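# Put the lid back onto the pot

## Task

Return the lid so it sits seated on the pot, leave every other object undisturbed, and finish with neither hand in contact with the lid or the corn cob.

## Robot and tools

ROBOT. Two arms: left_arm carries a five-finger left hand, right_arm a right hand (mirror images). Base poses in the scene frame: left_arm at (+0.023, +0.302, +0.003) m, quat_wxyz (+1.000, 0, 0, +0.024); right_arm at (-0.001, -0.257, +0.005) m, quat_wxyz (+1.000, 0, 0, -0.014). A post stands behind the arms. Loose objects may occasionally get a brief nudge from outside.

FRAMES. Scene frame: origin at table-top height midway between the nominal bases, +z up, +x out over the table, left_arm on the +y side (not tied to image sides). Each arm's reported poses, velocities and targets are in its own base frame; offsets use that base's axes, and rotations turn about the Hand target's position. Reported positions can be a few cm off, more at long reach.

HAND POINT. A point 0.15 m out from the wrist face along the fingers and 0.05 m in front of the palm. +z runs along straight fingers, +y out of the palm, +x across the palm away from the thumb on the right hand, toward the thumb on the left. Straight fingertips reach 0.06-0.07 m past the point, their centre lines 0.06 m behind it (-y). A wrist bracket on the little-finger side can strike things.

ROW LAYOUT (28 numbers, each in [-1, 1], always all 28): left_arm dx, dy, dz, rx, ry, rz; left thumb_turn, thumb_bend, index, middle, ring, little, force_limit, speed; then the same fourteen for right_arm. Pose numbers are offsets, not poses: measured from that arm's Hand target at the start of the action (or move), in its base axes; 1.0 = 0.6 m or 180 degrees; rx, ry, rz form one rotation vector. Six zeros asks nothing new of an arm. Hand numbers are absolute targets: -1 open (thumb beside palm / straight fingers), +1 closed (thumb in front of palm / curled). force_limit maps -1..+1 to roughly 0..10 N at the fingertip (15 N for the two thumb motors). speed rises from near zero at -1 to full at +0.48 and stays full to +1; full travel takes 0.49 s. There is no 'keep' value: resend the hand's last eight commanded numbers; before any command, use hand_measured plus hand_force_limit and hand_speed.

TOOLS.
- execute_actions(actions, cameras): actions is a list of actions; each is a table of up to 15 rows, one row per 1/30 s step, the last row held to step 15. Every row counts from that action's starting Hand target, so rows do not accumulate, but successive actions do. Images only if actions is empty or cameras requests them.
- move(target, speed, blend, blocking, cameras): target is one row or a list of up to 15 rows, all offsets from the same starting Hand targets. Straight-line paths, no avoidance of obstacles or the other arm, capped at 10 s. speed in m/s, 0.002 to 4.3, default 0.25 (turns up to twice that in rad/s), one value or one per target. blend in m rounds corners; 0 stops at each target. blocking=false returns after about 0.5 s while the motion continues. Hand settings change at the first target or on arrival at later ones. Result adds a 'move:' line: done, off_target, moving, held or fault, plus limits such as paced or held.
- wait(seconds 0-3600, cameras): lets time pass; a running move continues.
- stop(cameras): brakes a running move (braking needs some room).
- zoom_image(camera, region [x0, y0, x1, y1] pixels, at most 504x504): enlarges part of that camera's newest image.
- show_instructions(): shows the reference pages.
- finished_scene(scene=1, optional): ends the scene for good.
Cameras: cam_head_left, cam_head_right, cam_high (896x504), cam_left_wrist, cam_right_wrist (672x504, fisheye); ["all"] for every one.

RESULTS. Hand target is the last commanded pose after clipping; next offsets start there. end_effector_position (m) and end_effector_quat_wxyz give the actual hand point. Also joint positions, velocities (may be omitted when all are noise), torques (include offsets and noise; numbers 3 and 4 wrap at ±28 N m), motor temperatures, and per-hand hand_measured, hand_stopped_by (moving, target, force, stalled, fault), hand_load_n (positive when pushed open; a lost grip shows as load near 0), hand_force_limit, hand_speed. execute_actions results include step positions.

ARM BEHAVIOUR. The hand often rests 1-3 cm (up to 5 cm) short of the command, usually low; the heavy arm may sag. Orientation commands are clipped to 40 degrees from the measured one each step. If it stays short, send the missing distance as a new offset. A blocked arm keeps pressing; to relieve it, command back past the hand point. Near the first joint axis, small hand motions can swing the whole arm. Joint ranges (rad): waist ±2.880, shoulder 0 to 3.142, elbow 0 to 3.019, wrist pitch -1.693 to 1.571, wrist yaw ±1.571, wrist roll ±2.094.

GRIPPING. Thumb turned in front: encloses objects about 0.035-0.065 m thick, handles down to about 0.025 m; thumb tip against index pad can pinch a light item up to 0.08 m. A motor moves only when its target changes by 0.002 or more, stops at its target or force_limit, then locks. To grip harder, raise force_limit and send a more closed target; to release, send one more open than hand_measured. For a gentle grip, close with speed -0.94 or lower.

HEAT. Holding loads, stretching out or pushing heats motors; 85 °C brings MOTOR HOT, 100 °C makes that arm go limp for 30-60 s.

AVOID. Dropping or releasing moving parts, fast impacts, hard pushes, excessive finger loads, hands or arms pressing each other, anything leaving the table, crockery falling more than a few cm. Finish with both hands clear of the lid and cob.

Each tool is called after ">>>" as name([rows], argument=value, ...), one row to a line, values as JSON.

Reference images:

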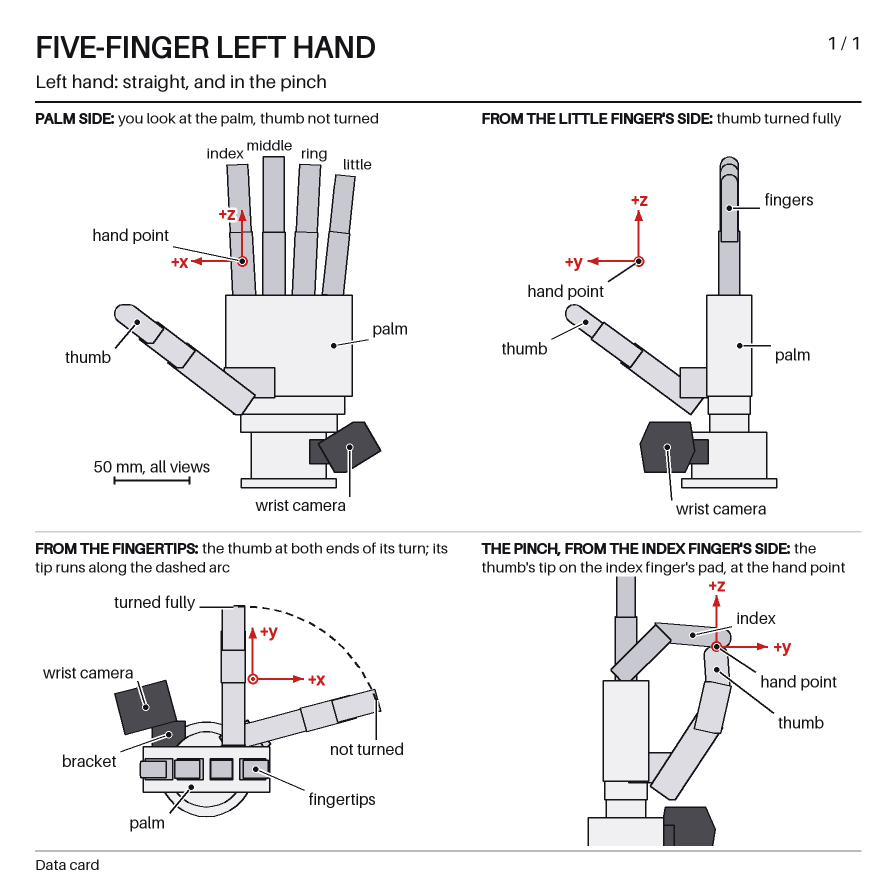

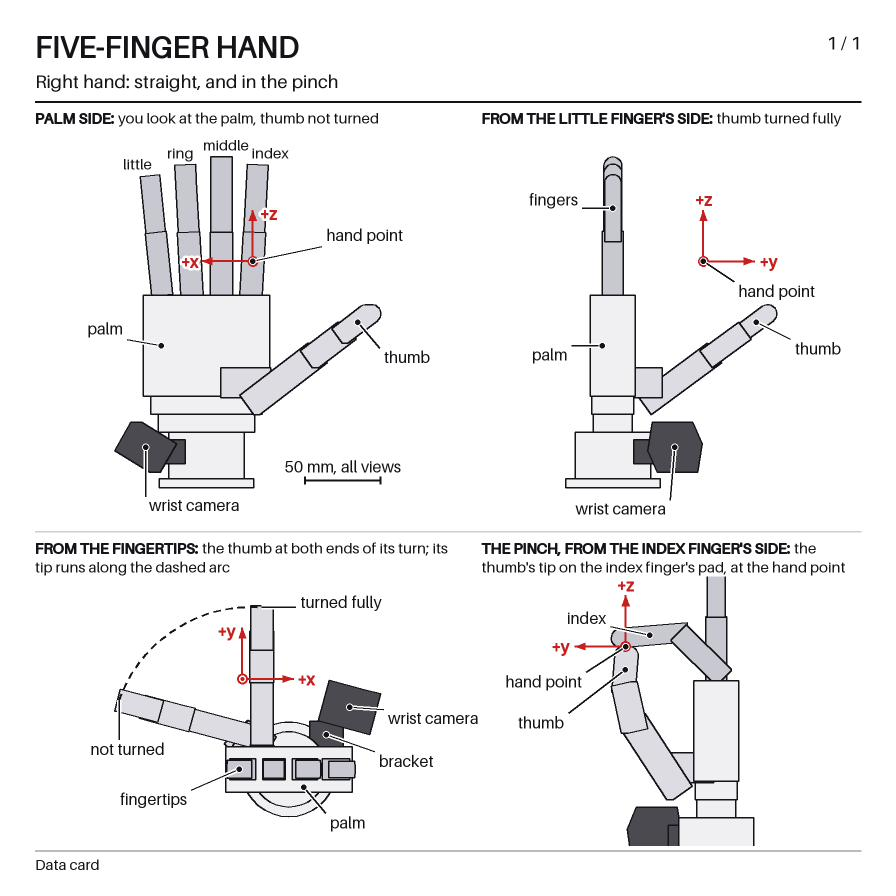

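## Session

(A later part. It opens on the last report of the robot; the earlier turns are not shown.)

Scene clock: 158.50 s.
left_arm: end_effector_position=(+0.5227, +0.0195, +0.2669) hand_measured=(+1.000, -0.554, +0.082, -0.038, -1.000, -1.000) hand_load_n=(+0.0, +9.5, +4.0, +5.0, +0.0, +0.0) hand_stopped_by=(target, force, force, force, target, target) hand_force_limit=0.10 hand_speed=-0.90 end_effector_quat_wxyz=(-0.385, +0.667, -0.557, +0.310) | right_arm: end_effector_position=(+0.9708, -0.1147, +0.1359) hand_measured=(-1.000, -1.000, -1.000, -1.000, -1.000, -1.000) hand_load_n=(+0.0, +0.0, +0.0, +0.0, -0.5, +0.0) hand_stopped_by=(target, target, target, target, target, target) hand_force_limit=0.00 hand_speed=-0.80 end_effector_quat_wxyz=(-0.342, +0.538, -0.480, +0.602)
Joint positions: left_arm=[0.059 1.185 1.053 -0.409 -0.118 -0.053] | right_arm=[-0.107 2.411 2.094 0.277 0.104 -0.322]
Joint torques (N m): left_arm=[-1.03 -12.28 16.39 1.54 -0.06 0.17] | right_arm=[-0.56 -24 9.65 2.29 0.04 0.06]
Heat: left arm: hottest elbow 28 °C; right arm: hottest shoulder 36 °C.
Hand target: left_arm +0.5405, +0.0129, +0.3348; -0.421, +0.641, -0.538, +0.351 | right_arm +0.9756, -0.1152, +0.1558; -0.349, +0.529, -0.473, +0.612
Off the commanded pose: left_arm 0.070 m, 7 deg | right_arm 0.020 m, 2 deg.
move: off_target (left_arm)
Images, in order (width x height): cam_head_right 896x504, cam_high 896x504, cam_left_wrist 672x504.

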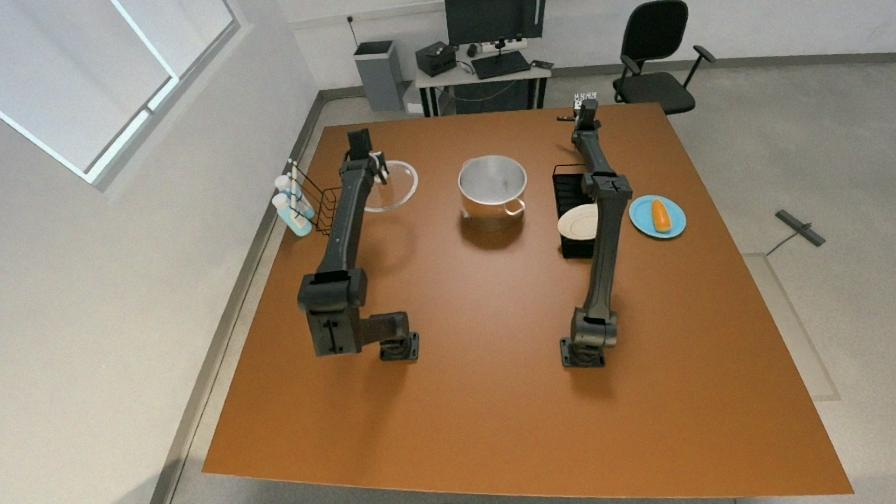

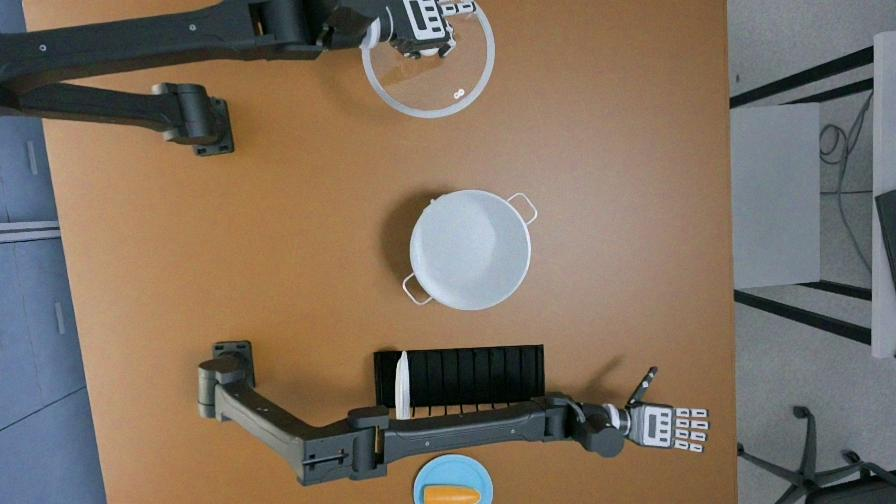

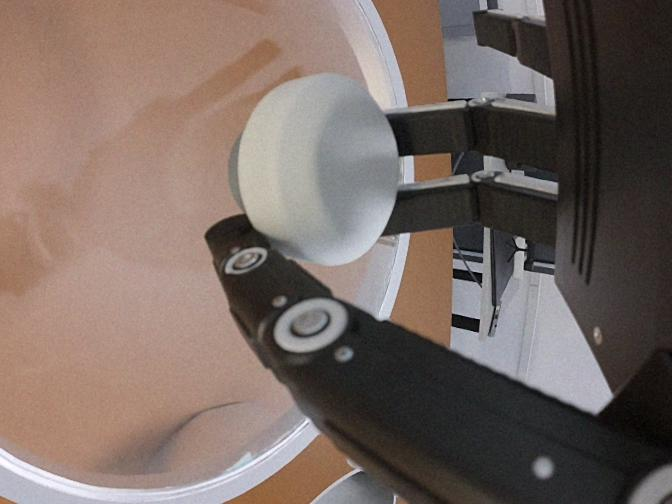

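>>> move(target=[0.076,-0.68,0.05,0,0,-0.194,1,0.2,0.4,0.3,-1,-1,0.1,-0.9,0,0,0,0,0,0,-1,-1,-1,-1,-1,-1,0,-0.8], speed=0.15, cameras=["cam_high","cam_head_left","cam_head_right","cam_left_wrist"])

>>> zoom_image(camera="cam_high", region=[380, 170, 560, 320])

>>> zoom_image(camera="cam_head_right", region=[400, 120, 560, 260])

Scene clock: 164.83 s.
left_arm: end_effector_position=(+0.5732, -0.3819, +0.2893) hand_measured=(+1.000, -0.554, +0.082, -0.038, -1.000, -1.000) hand_load_n=(+0.5, +9.0, +3.5, +5.5, +0.0, +0.0) hand_stopped_by=(target, force, force, force, target, target) hand_force_limit=0.10 hand_speed=-0.90 end_effector_quat_wxyz=(+0.273, -0.467, +0.734, -0.411) | right_arm: end_effector_position=(+0.9708, -0.1147, +0.1359) hand_measured=(-1.000, -1.000, -1.000, -1.000, -1.000, -1.000) hand_load_n=(+0.0, +0.0, +0.0, +0.0, +0.0, +0.0) hand_stopped_by=(target, target, target, target, target, target) hand_force_limit=0.00 hand_speed=-0.80 end_effector_quat_wxyz=(-0.342, +0.538, -0.480, +0.602)
Joint positions: left_arm=[-0.576 1.614 1.545 -0.476 -0.136 -0.063] | right_arm=[-0.107 2.411 2.094 0.277 0.104 -0.322]
Joint torques (N m): left_arm=[0.03 -19.25 17.22 1.52 -0.01 0.19] | right_arm=[-0.56 -23.94 9.65 2.26 0.04 0.05]
Heat: left arm: hottest elbow 29 °C; right arm: hottest shoulder 36 °C.
Hand target: left_arm +0.5862, -0.3950, +0.3650; +0.296, -0.450, +0.705, -0.461 | right_arm +0.9756, -0.1152, +0.1558; -0.349, +0.529, -0.473, +0.612
Off the commanded pose: left_arm 0.078 m, 7 deg | right_arm 0.020 m, 2 deg.
move: off_target (left_arm)
Images, in order (width x height): cam_head_left 896x504, cam_head_right 896x504, cam_high 896x504, cam_left_wrist 672x504.

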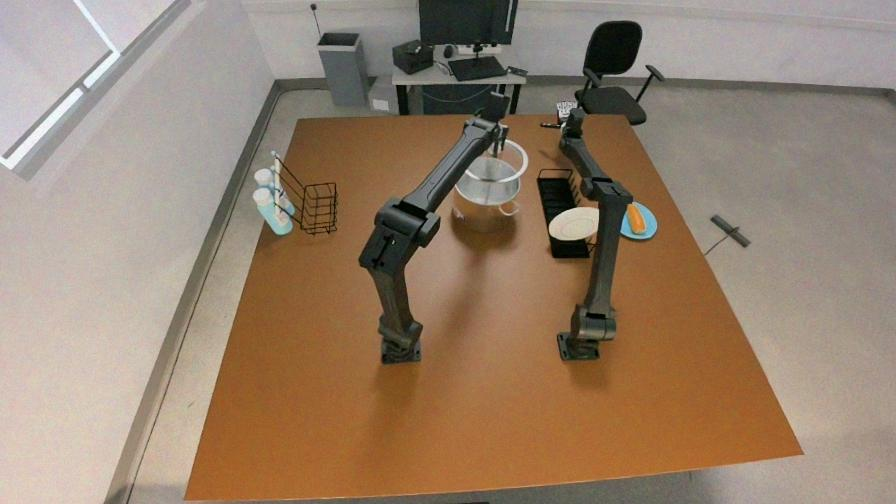

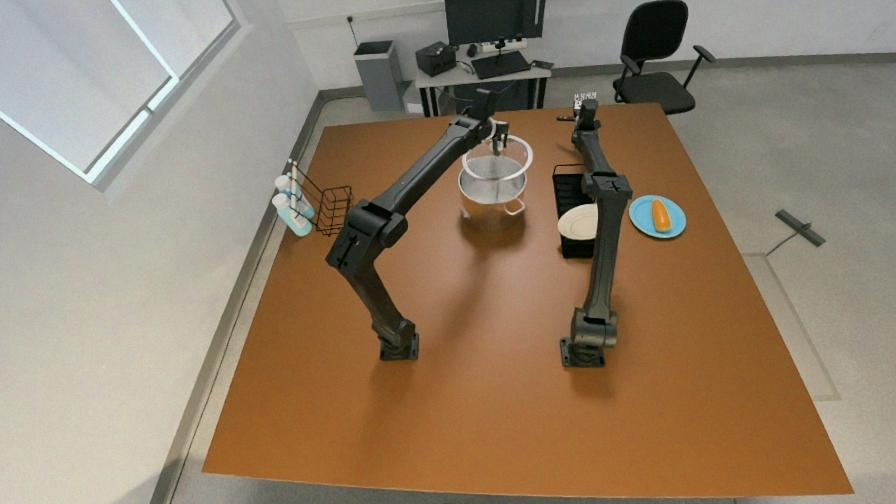

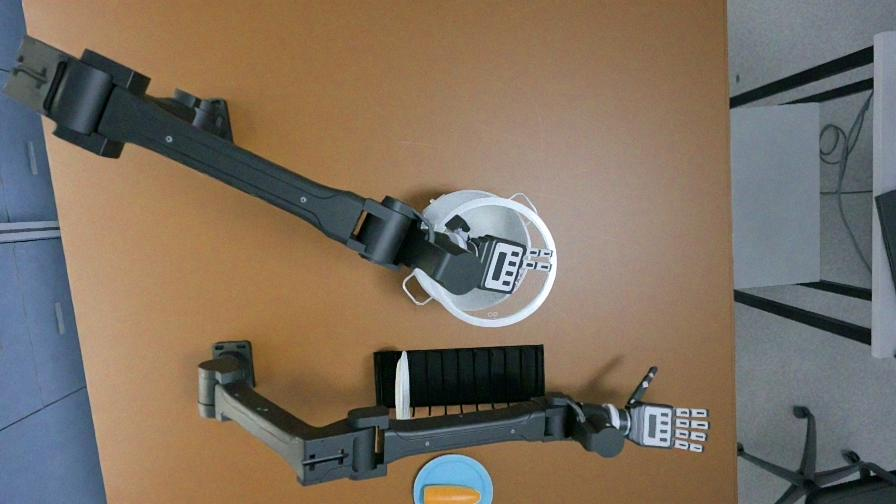

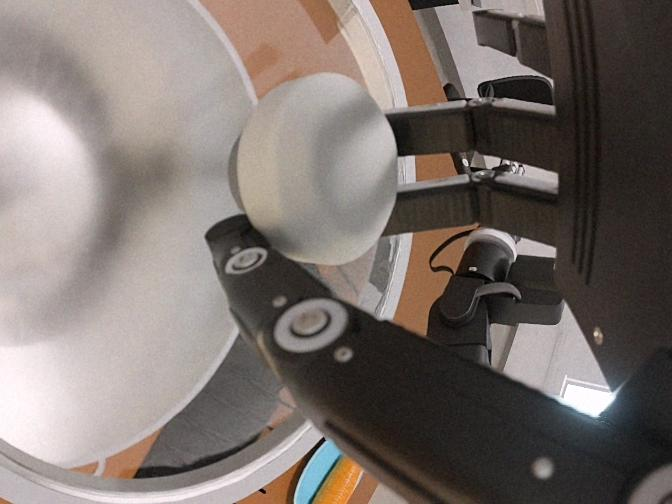

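Scaled by 2.800 from the camera's image (finer frame: 1280x720).

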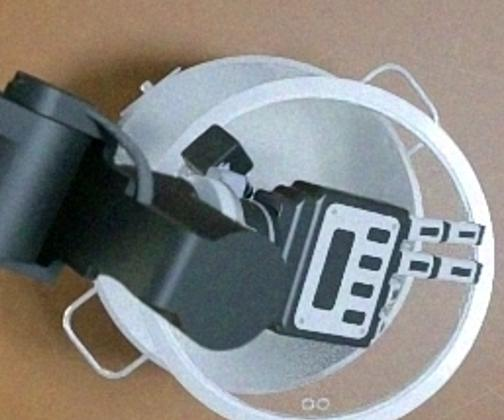

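Scaled by 3.150 from the camera's image (finer frame: 1280x720).

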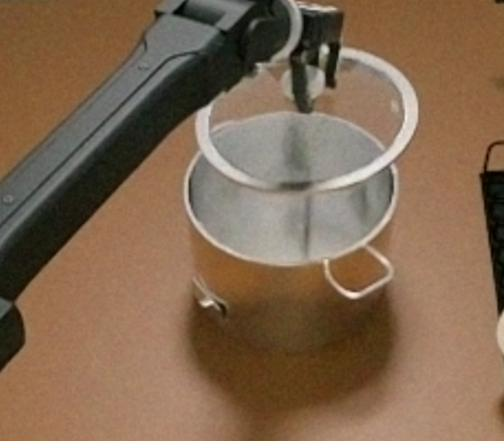

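>>> move(target=[-0.07,0.0347,-0.073,0,0,0,1,0.2,0.4,0.3,-1,-1,0.1,-0.9,0,0,0,0,0,0,-1,-1,-1,-1,-1,-1,0,-0.8], speed=0.1, cameras=["cam_high","cam_head_left","cam_head_right","cam_left_wrist"])

>>> zoom_image(camera="cam_high", region=[380, 170, 560, 320])

>>> zoom_image(camera="cam_head_right", region=[420, 120, 560, 260])

>>> zoom_image(camera="cam_head_left", region=[420, 120, 560, 260])

Scene clock: 170.03 s.
left_arm: end_effector_position=(+0.5432, -0.3626, +0.2589) hand_measured=(+1.000, -0.554, +0.082, -0.038, -1.000, -1.000) hand_load_n=(+0.5, +9.5, +3.5, +5.5, -0.5, +0.0) hand_stopped_by=(target, force, force, force, target, target) hand_force_limit=0.10 hand_speed=-0.90 end_effector_quat_wxyz=(+0.276, -0.467, +0.733, -0.411) | right_arm: end_effector_position=(+0.9708, -0.1147, +0.1359) hand_measured=(-1.000, -1.000, -1.000, -1.000, -1.000, -1.000) hand_load_n=(+0.0, +0.0, +0.0, +0.0, +0.0, +0.0) hand_stopped_by=(target, target, target, target, target, target) hand_force_limit=0.00 hand_speed=-0.80 end_effector_quat_wxyz=(-0.342, +0.538, -0.480, +0.602)
Joint positions: left_arm=[-0.578 1.529 1.364 -0.376 -0.143 -0.062] | right_arm=[-0.107 2.411 2.094 0.277 0.104 -0.322]
Joint torques (N m): left_arm=[-0.73 -19.78 11.9 2.32 -0.05 0.14] | right_arm=[-0.5 -24 9.65 2.28 0.04 0.06]
Motor temperatures (°C): left_arm=[18 19 30 20 20 22] | right_arm=[22 36 31 19 21 18]
Heat: left arm: hottest elbow 30 °C; right arm: hottest shoulder 36 °C.
Hand target: left_arm +0.5441, -0.3743, +0.3212; +0.296, -0.450, +0.705, -0.461 | right_arm +0.9756, -0.1152, +0.1558; -0.349, +0.529, -0.473, +0.612
Off the commanded pose: left_arm 0.063 m, 7 deg | right_arm 0.020 m, 2 deg.
move: off_target (left_arm)
Images, in order (width x height): cam_head_left 896x504, cam_head_right 896x504, cam_high 896x504, cam_left_wrist 672x504.

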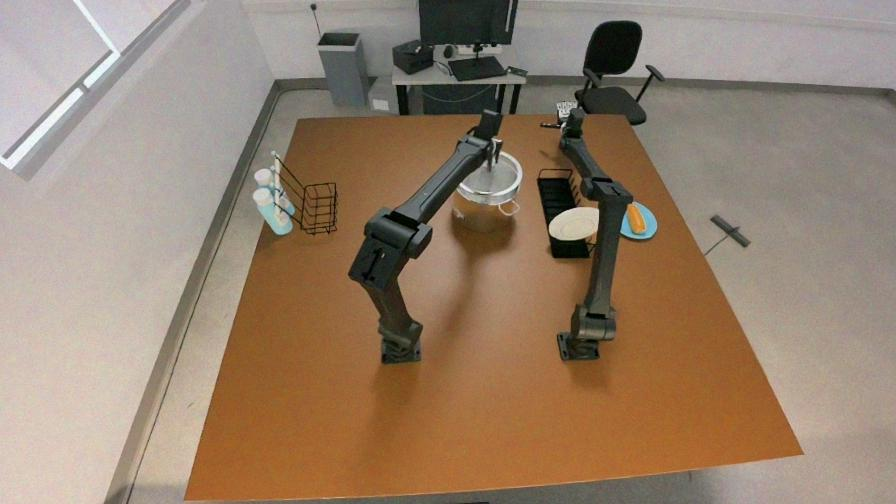

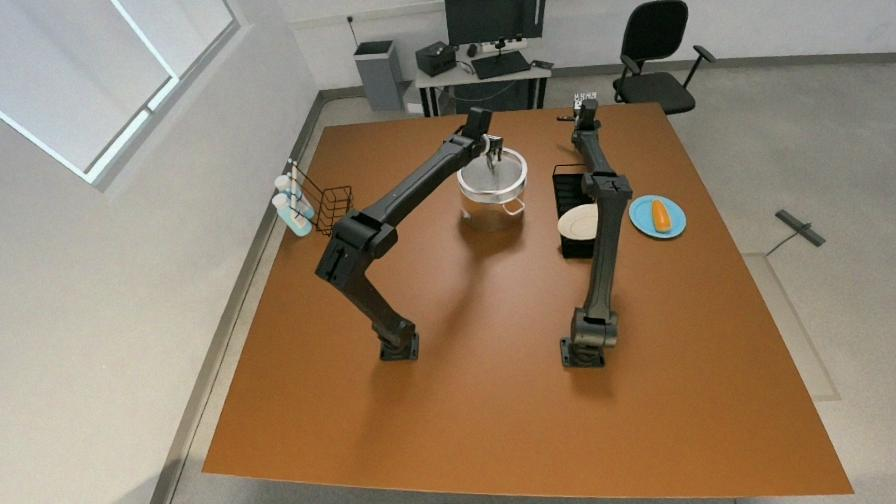

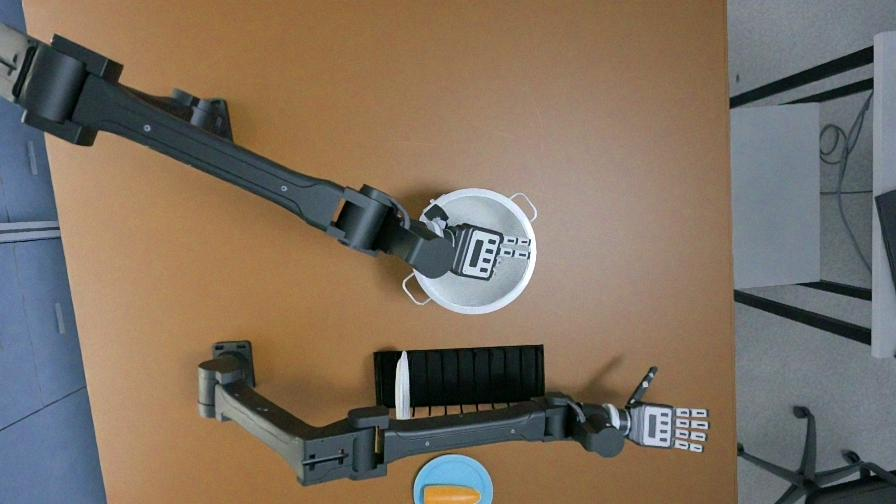

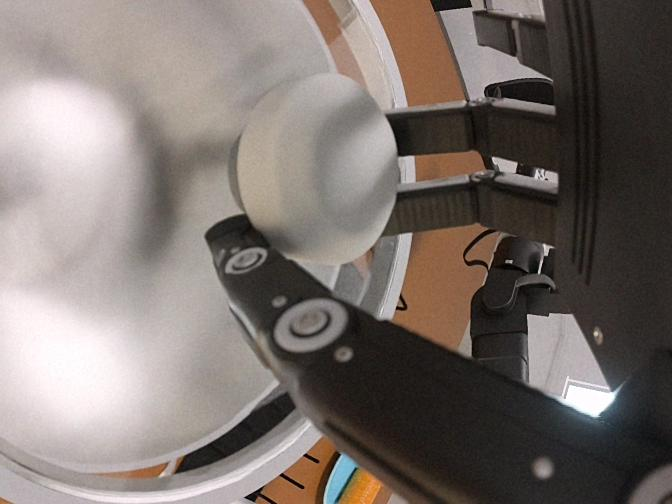

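Scaled by 2.800 from the camera's image (finer frame: 1280x720).

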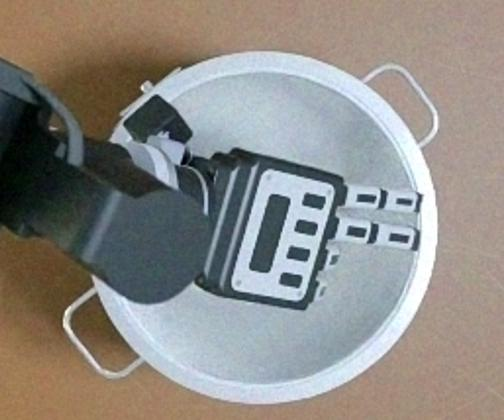

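Scaled by 3.600 from the camera's image (finer frame: 1280x720).

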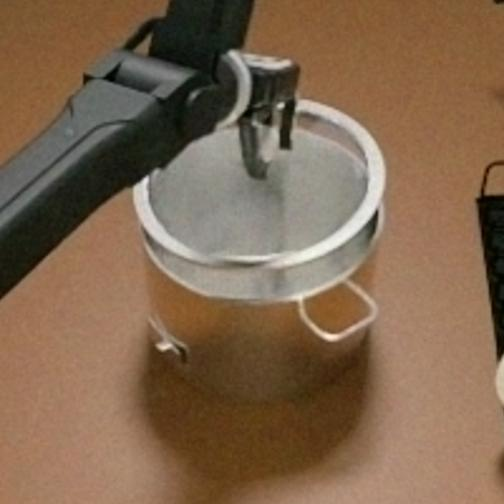

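Scaled by 3.600 from the camera's image (finer frame: 1280x720).

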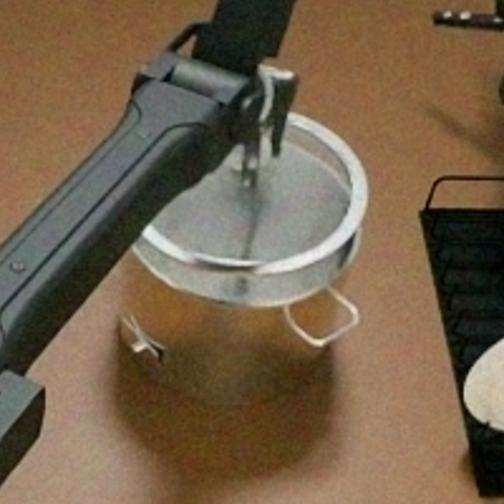

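>>> move(target=[-0.012,-0.01,-0.05,0,0,0,1,0.2,0.4,0.3,-1,-1,0.1,-0.9,0,0,0,0,0,0,-1,-1,-1,-1,-1,-1,0,-0.8], speed=0.08, cameras=["cam_high","cam_head_left","cam_head_right","cam_left_wrist"])

>>> zoom_image(camera="cam_high", region=[400, 180, 550, 320])

>>> zoom_image(camera="cam_head_right", region=[440, 140, 540, 240])

>>> zoom_image(camera="cam_head_left", region=[440, 140, 540, 240])

Scene clock: 176.67 s.
left_arm: end_effector_position=(+0.5336, -0.3672, +0.2317) hand_measured=(+1.000, -0.554, +0.082, -0.038, -1.000, -1.000) hand_load_n=(+0.5, +9.0, +3.5, +5.5, +0.0, +0.0) hand_stopped_by=(target, force, force, force, target, target) hand_force_limit=0.10 hand_speed=-0.90 end_effector_quat_wxyz=(+0.278, -0.463, +0.734, -0.411) | right_arm: end_effector_position=(+0.9708, -0.1147, +0.1359) hand_measured=(-1.000, -1.000, -1.000, -1.000, -1.000, -1.000) hand_load_n=(-0.5, +0.0, +0.0, +0.0, -0.5, +0.0) hand_stopped_by=(target, target, target, target, target, target) hand_force_limit=0.00 hand_speed=-0.80 end_effector_quat_wxyz=(-0.342, +0.538, -0.480, +0.602)
Joint positions: left_arm=[-0.597 1.529 1.289 -0.3 -0.159 -0.062] | right_arm=[-0.107 2.411 2.094 0.277 0.104 -0.322]
Joint torques (N m): left_arm=[-0.62 -19.14 11.71 2.59 -0.04 0.08] | right_arm=[-0.56 -24 9.66 2.28 0.04 0.06]
Heat: left arm: hottest elbow 29 °C; right arm: hottest shoulder 36 °C.
Hand target: left_arm +0.5370, -0.3801, +0.2911; +0.296, -0.450, +0.705, -0.461 | right_arm +0.9756, -0.1152, +0.1558; -0.349, +0.529, -0.473, +0.612
Off the commanded pose: left_arm 0.061 m, 7 deg | right_arm 0.020 m, 2 deg.
move: off_target (left_arm)
Images, in order (width x height): cam_head_left 896x504, cam_head_right 896x504, cam_high 896x504, cam_left_wrist 672x504.

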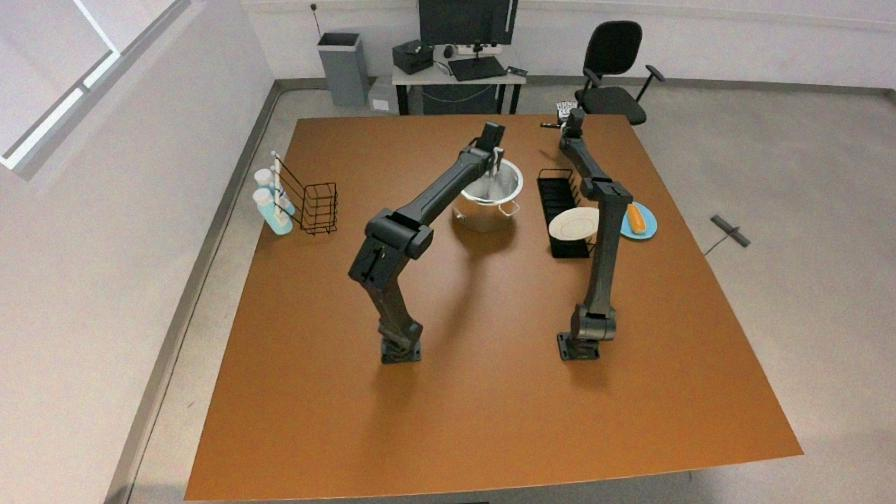

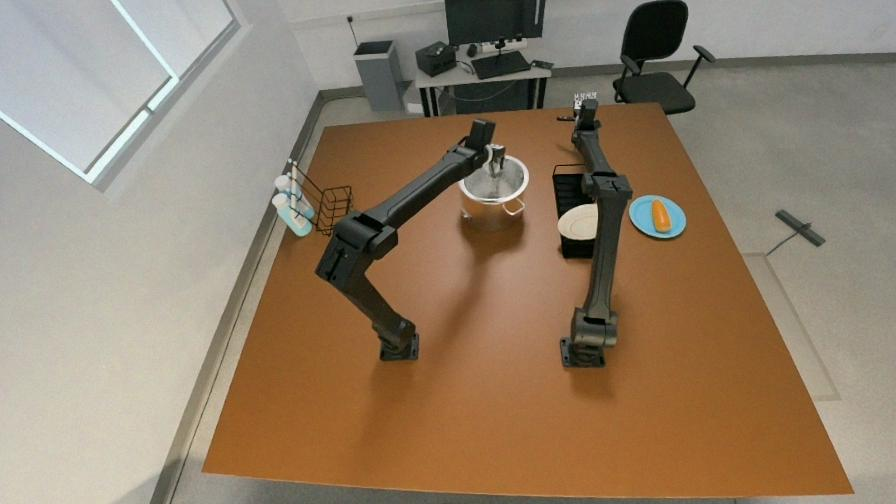

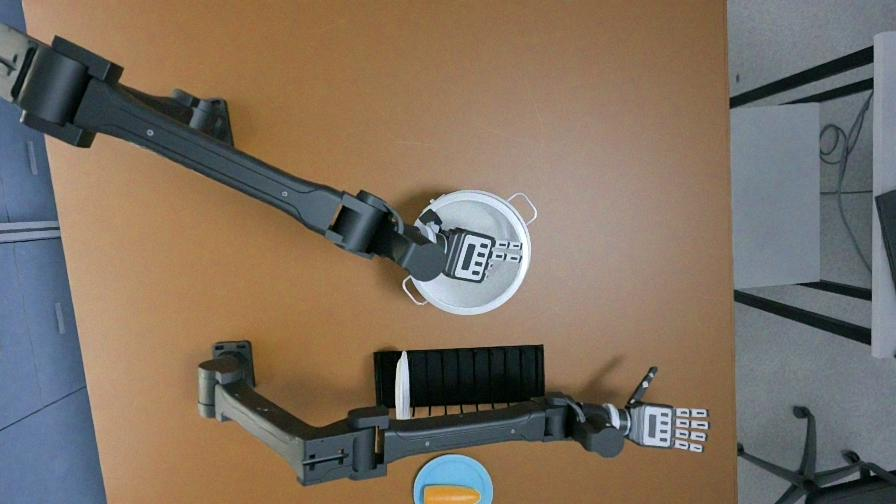

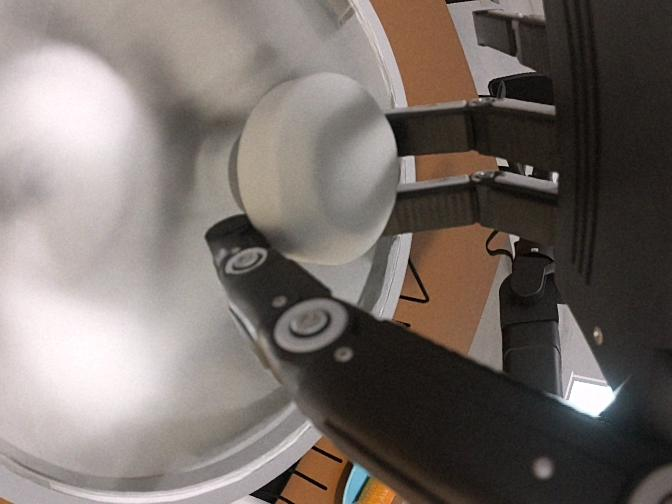

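Scaled by 3.360 from the camera's image (finer frame: 1280x720).

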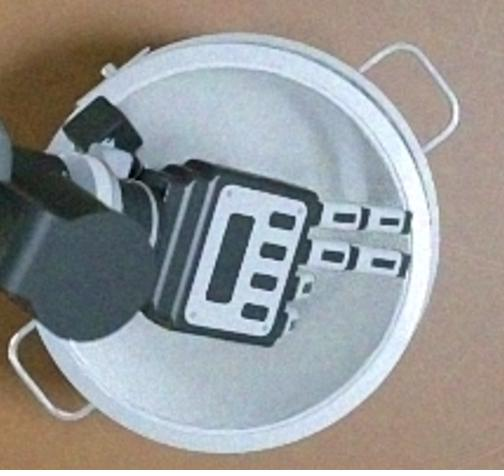

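Scaled by 5.040 from the camera's image (finer frame: 1280x720).

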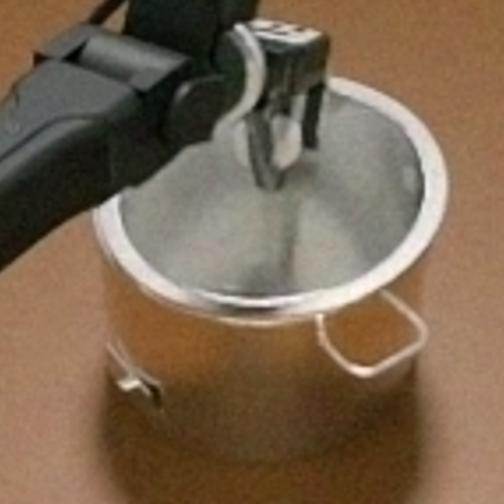

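Scaled by 5.040 from the camera's image (finer frame: 1280x720).

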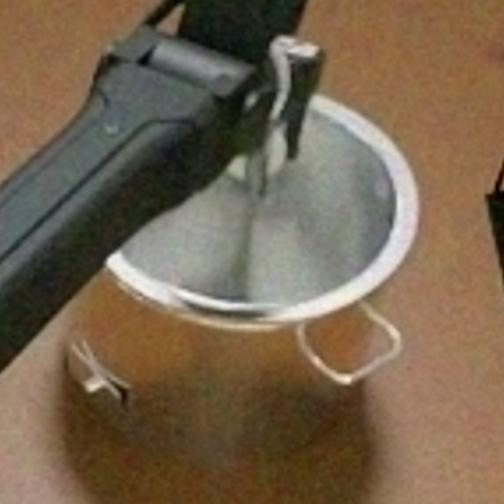

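>>> move(target=[0.011,0.012,0.0,0,0,0,1,0.2,0.4,0.3,-1,-1,0.1,-0.9,0,0,0,0,0,0,-1,-1,-1,-1,-1,-1,0,-0.8], speed=0.05, cameras=["cam_high","cam_head_left","cam_head_right","cam_left_wrist"])

>>> zoom_image(camera="cam_high", region=[400, 180, 550, 320])

>>> zoom_image(camera="cam_head_right", region=[450, 150, 540, 230])

>>> zoom_image(camera="cam_head_left", region=[440, 150, 530, 230])

Scene clock: 181.27 s.
left_arm: end_effector_position=(+0.5324, -0.3689, +0.2317) hand_measured=(+1.000, -0.554, +0.082, -0.038, -1.000, -1.000) hand_load_n=(+0.5, +9.0, +3.5, +5.5, +0.0, +0.0) hand_stopped_by=(target, force, force, force, target, target) hand_force_limit=0.10 hand_speed=-0.90 end_effector_quat_wxyz=(+0.274, -0.461, +0.736, -0.413) | right_arm: end_effector_position=(+0.9708, -0.1147, +0.1359) hand_measured=(-1.000, -1.000, -1.000, -1.000, -1.000, -1.000) hand_load_n=(+0.0, +0.0, +0.0, -0.5, +0.0, +0.0) hand_stopped_by=(target, target, target, target, target, target) hand_force_limit=0.00 hand_speed=-0.80 end_effector_quat_wxyz=(-0.342, +0.538, -0.480, +0.602)
Joint positions: left_arm=[-0.597 1.529 1.289 -0.3 -0.148 -0.062] | right_arm=[-0.107 2.411 2.094 0.277 0.104 -0.322]
Joint torques (N m): left_arm=[0.73 -19.14 11.9 2.62 0.12 0.16] | right_arm=[-0.62 -23.88 9.65 2.28 0.04 0.06]
Heat: left arm: hottest elbow 30 °C; right arm: hottest shoulder 36 °C.
Hand target: left_arm +0.5436, -0.3729, +0.2911; +0.296, -0.450, +0.705, -0.461 | right_arm +0.9756, -0.1152, +0.1558; -0.349, +0.529, -0.473, +0.612
Off the commanded pose: left_arm 0.061 m, 7 deg | right_arm 0.020 m, 2 deg.
move: off_target (left_arm)
Images, in order (width x height): cam_head_left 896x504, cam_head_right 896x504, cam_high 896x504, cam_left_wrist 672x504.

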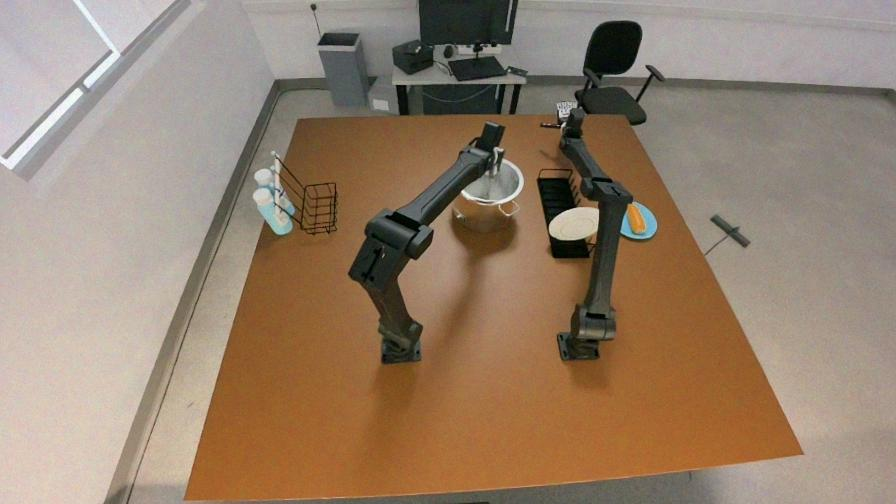

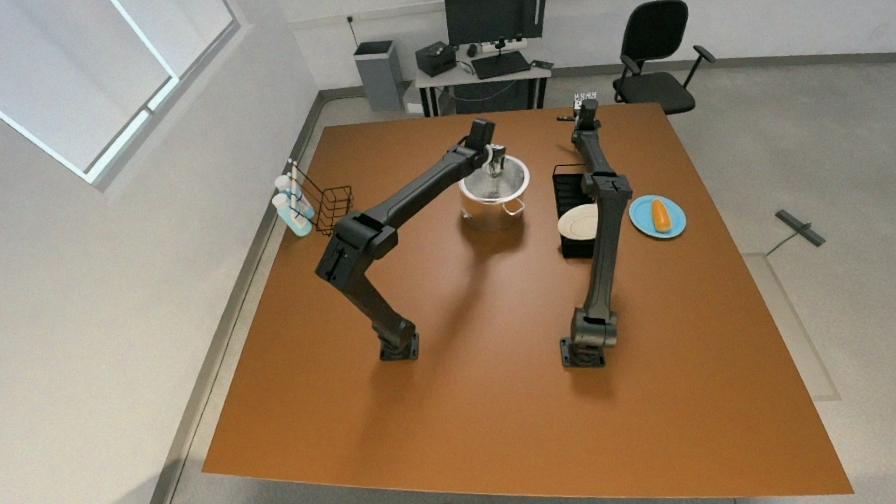

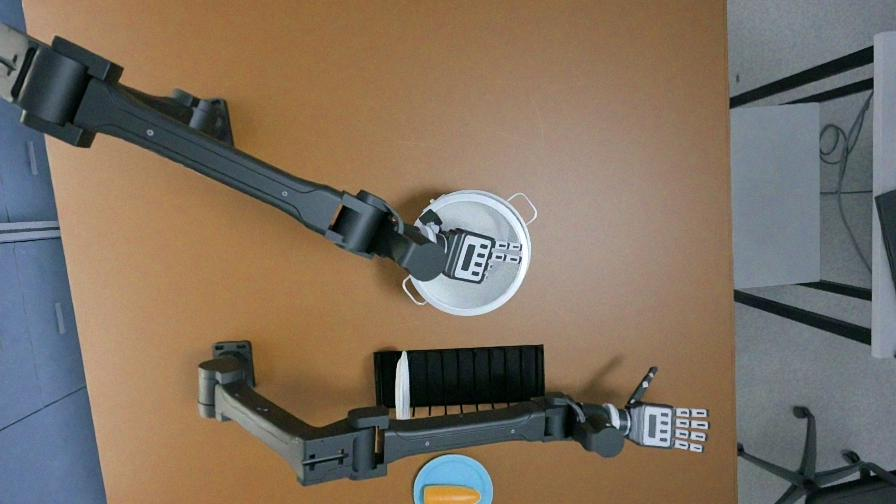

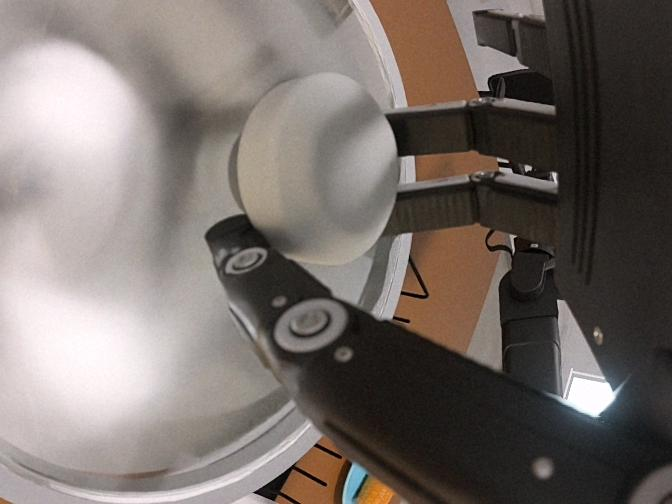

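Scaled by 3.360 from the camera's image (finer frame: 1280x720).

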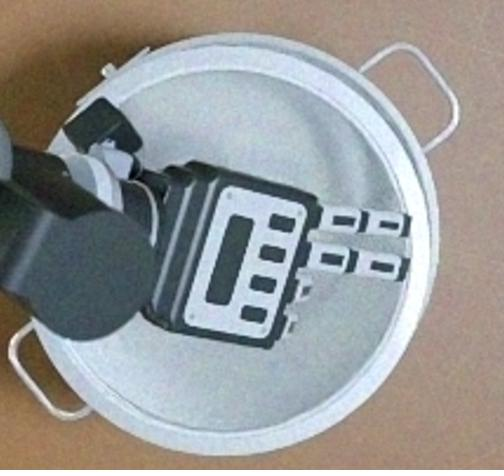

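Scaled by 5.600 from the camera's image (finer frame: 1280x720).

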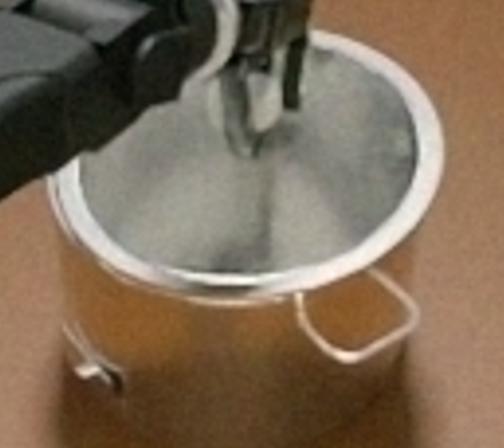

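Scaled by 5.600 from the camera's image (finer frame: 1280x720).

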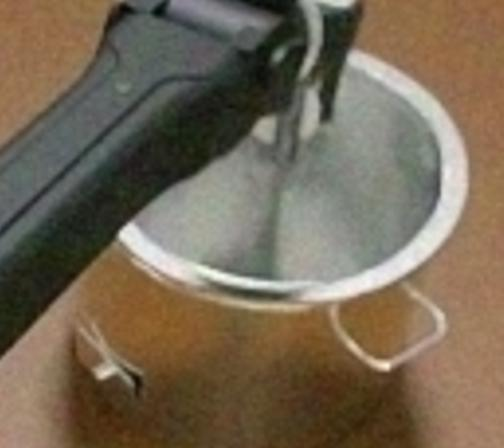

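>>> move(target=[0.008,0.03,0.005,0,0,0,1,0.2,0.4,0.3,-1,-1,0.1,-0.9,0,0,0,0,0,0,-1,-1,-1,-1,-1,-1,0,-0.8], speed=0.05, cameras=["cam_high","cam_head_left","cam_head_right","cam_left_wrist"])

>>> zoom_image(camera="cam_high", region=[400, 180, 550, 320])

>>> zoom_image(camera="cam_head_right", region=[450, 150, 540, 230])

>>> zoom_image(camera="cam_head_left", region=[440, 150, 530, 230])

Scene clock: 184.20 s.
left_arm: end_effector_position=(+0.5368, -0.3596, +0.2355) hand_measured=(+1.000, -0.554, +0.082, -0.038, -1.000, -1.000) hand_load_n=(+0.5, +9.0, +3.5, +5.5, +0.0, +0.0) hand_stopped_by=(target, force, force, force, target, target) hand_force_limit=0.10 hand_speed=-0.90 end_effector_quat_wxyz=(+0.271, -0.459, +0.736, -0.418) | right_arm: end_effector_position=(+0.9708, -0.1147, +0.1359) hand_measured=(-1.000, -1.000, -1.000, -1.000, -1.000, -1.000) hand_load_n=(+0.0, +0.0, +0.0, +0.0, +0.0, +0.0) hand_stopped_by=(target, target, target, target, target, target) hand_force_limit=0.00 hand_speed=-0.80 end_effector_quat_wxyz=(-0.342, +0.538, -0.480, +0.602)
Joint positions: left_arm=[-0.572 1.52 1.286 -0.297 -0.116 -0.051] | right_arm=[-0.107 2.411 2.094 0.277 0.104 -0.322]
Joint torques (N m): left_arm=[1.67 -19.25 11.41 2.26 0.07 0.22] | right_arm=[-0.5 -23.94 9.65 2.29 0.03 0.06]
Heat: left arm: hottest elbow 30 °C; right arm: hottest shoulder 36 °C.
Hand target: left_arm +0.5484, -0.3550, +0.2940; +0.296, -0.450, +0.705, -0.461 | right_arm +0.9756, -0.1152, +0.1558; -0.349, +0.529, -0.473, +0.612
Off the commanded pose: left_arm 0.060 m, 7 deg | right_arm 0.020 m, 2 deg.
move: off_target (left_arm)
Images, in order (width x height): cam_head_left 896x504, cam_head_right 896x504, cam_high 896x504, cam_left_wrist 672x504.

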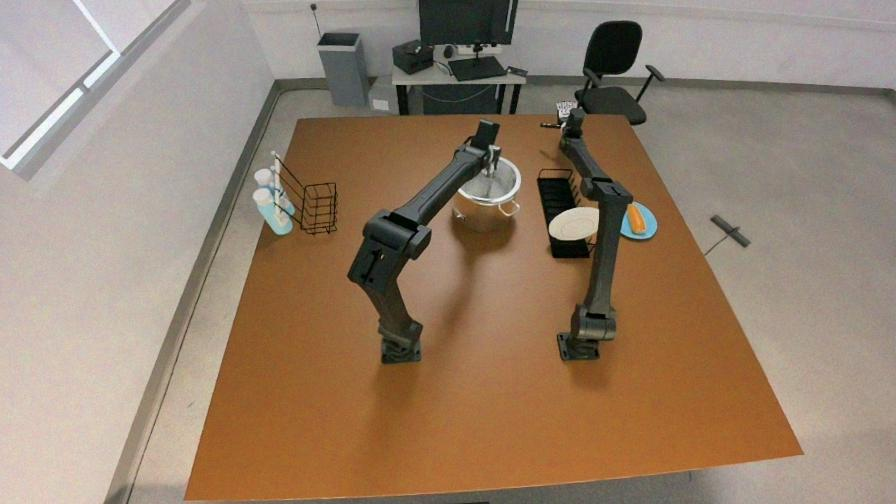

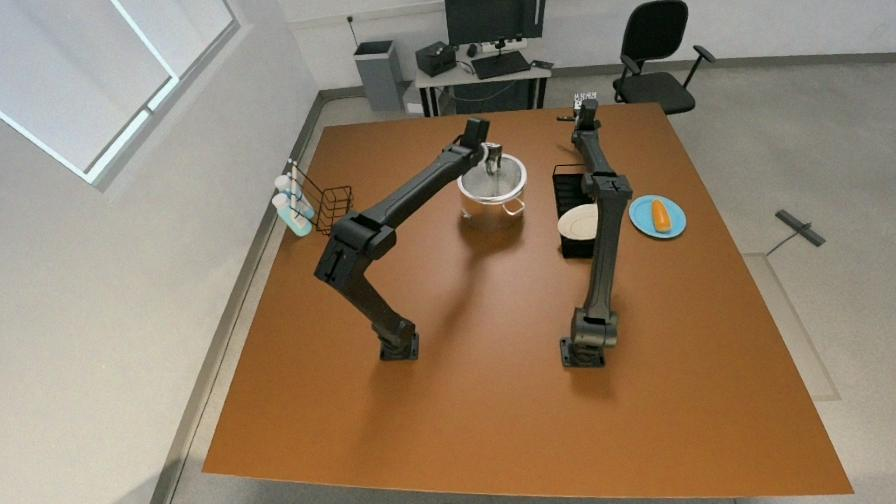

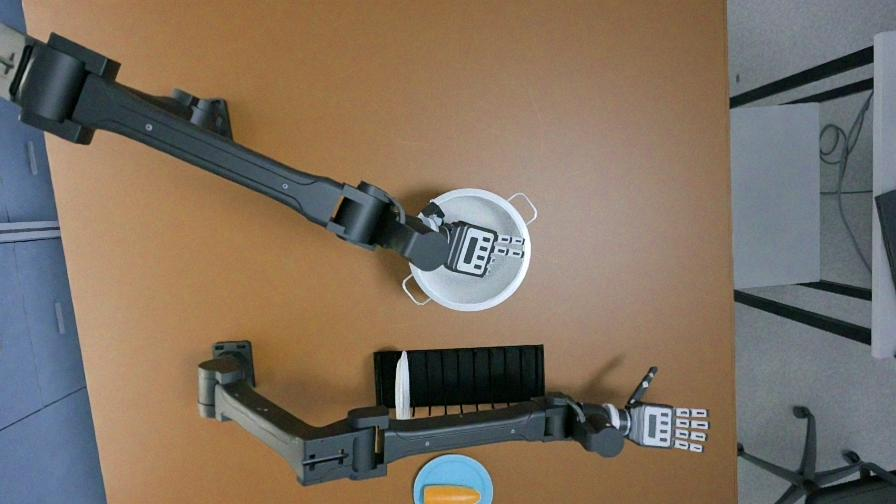

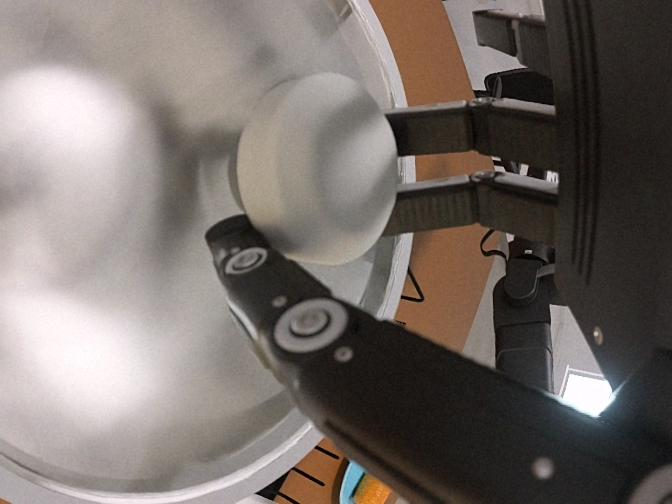

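Scaled by 3.360 from the camera's image (finer frame: 1280x720).

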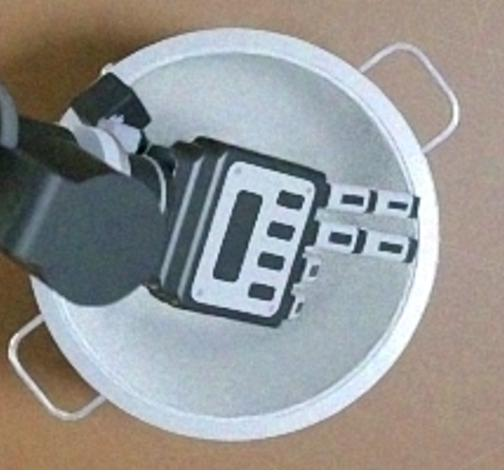

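Scaled by 5.600 from the camera's image (finer frame: 1280x720).

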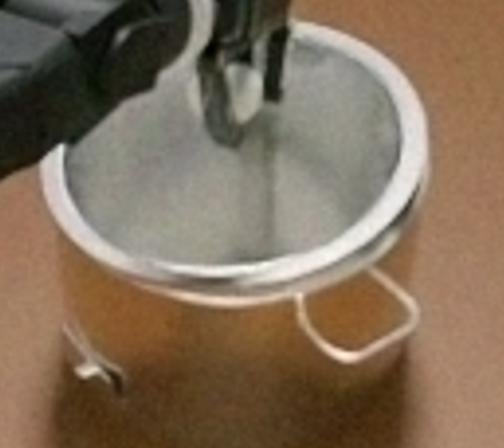

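Scaled by 5.600 from the camera's image (finer frame: 1280x720).

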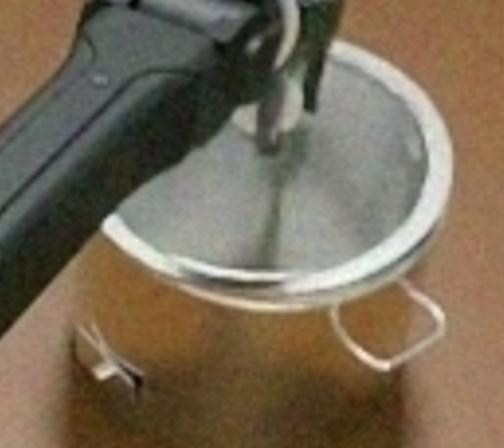

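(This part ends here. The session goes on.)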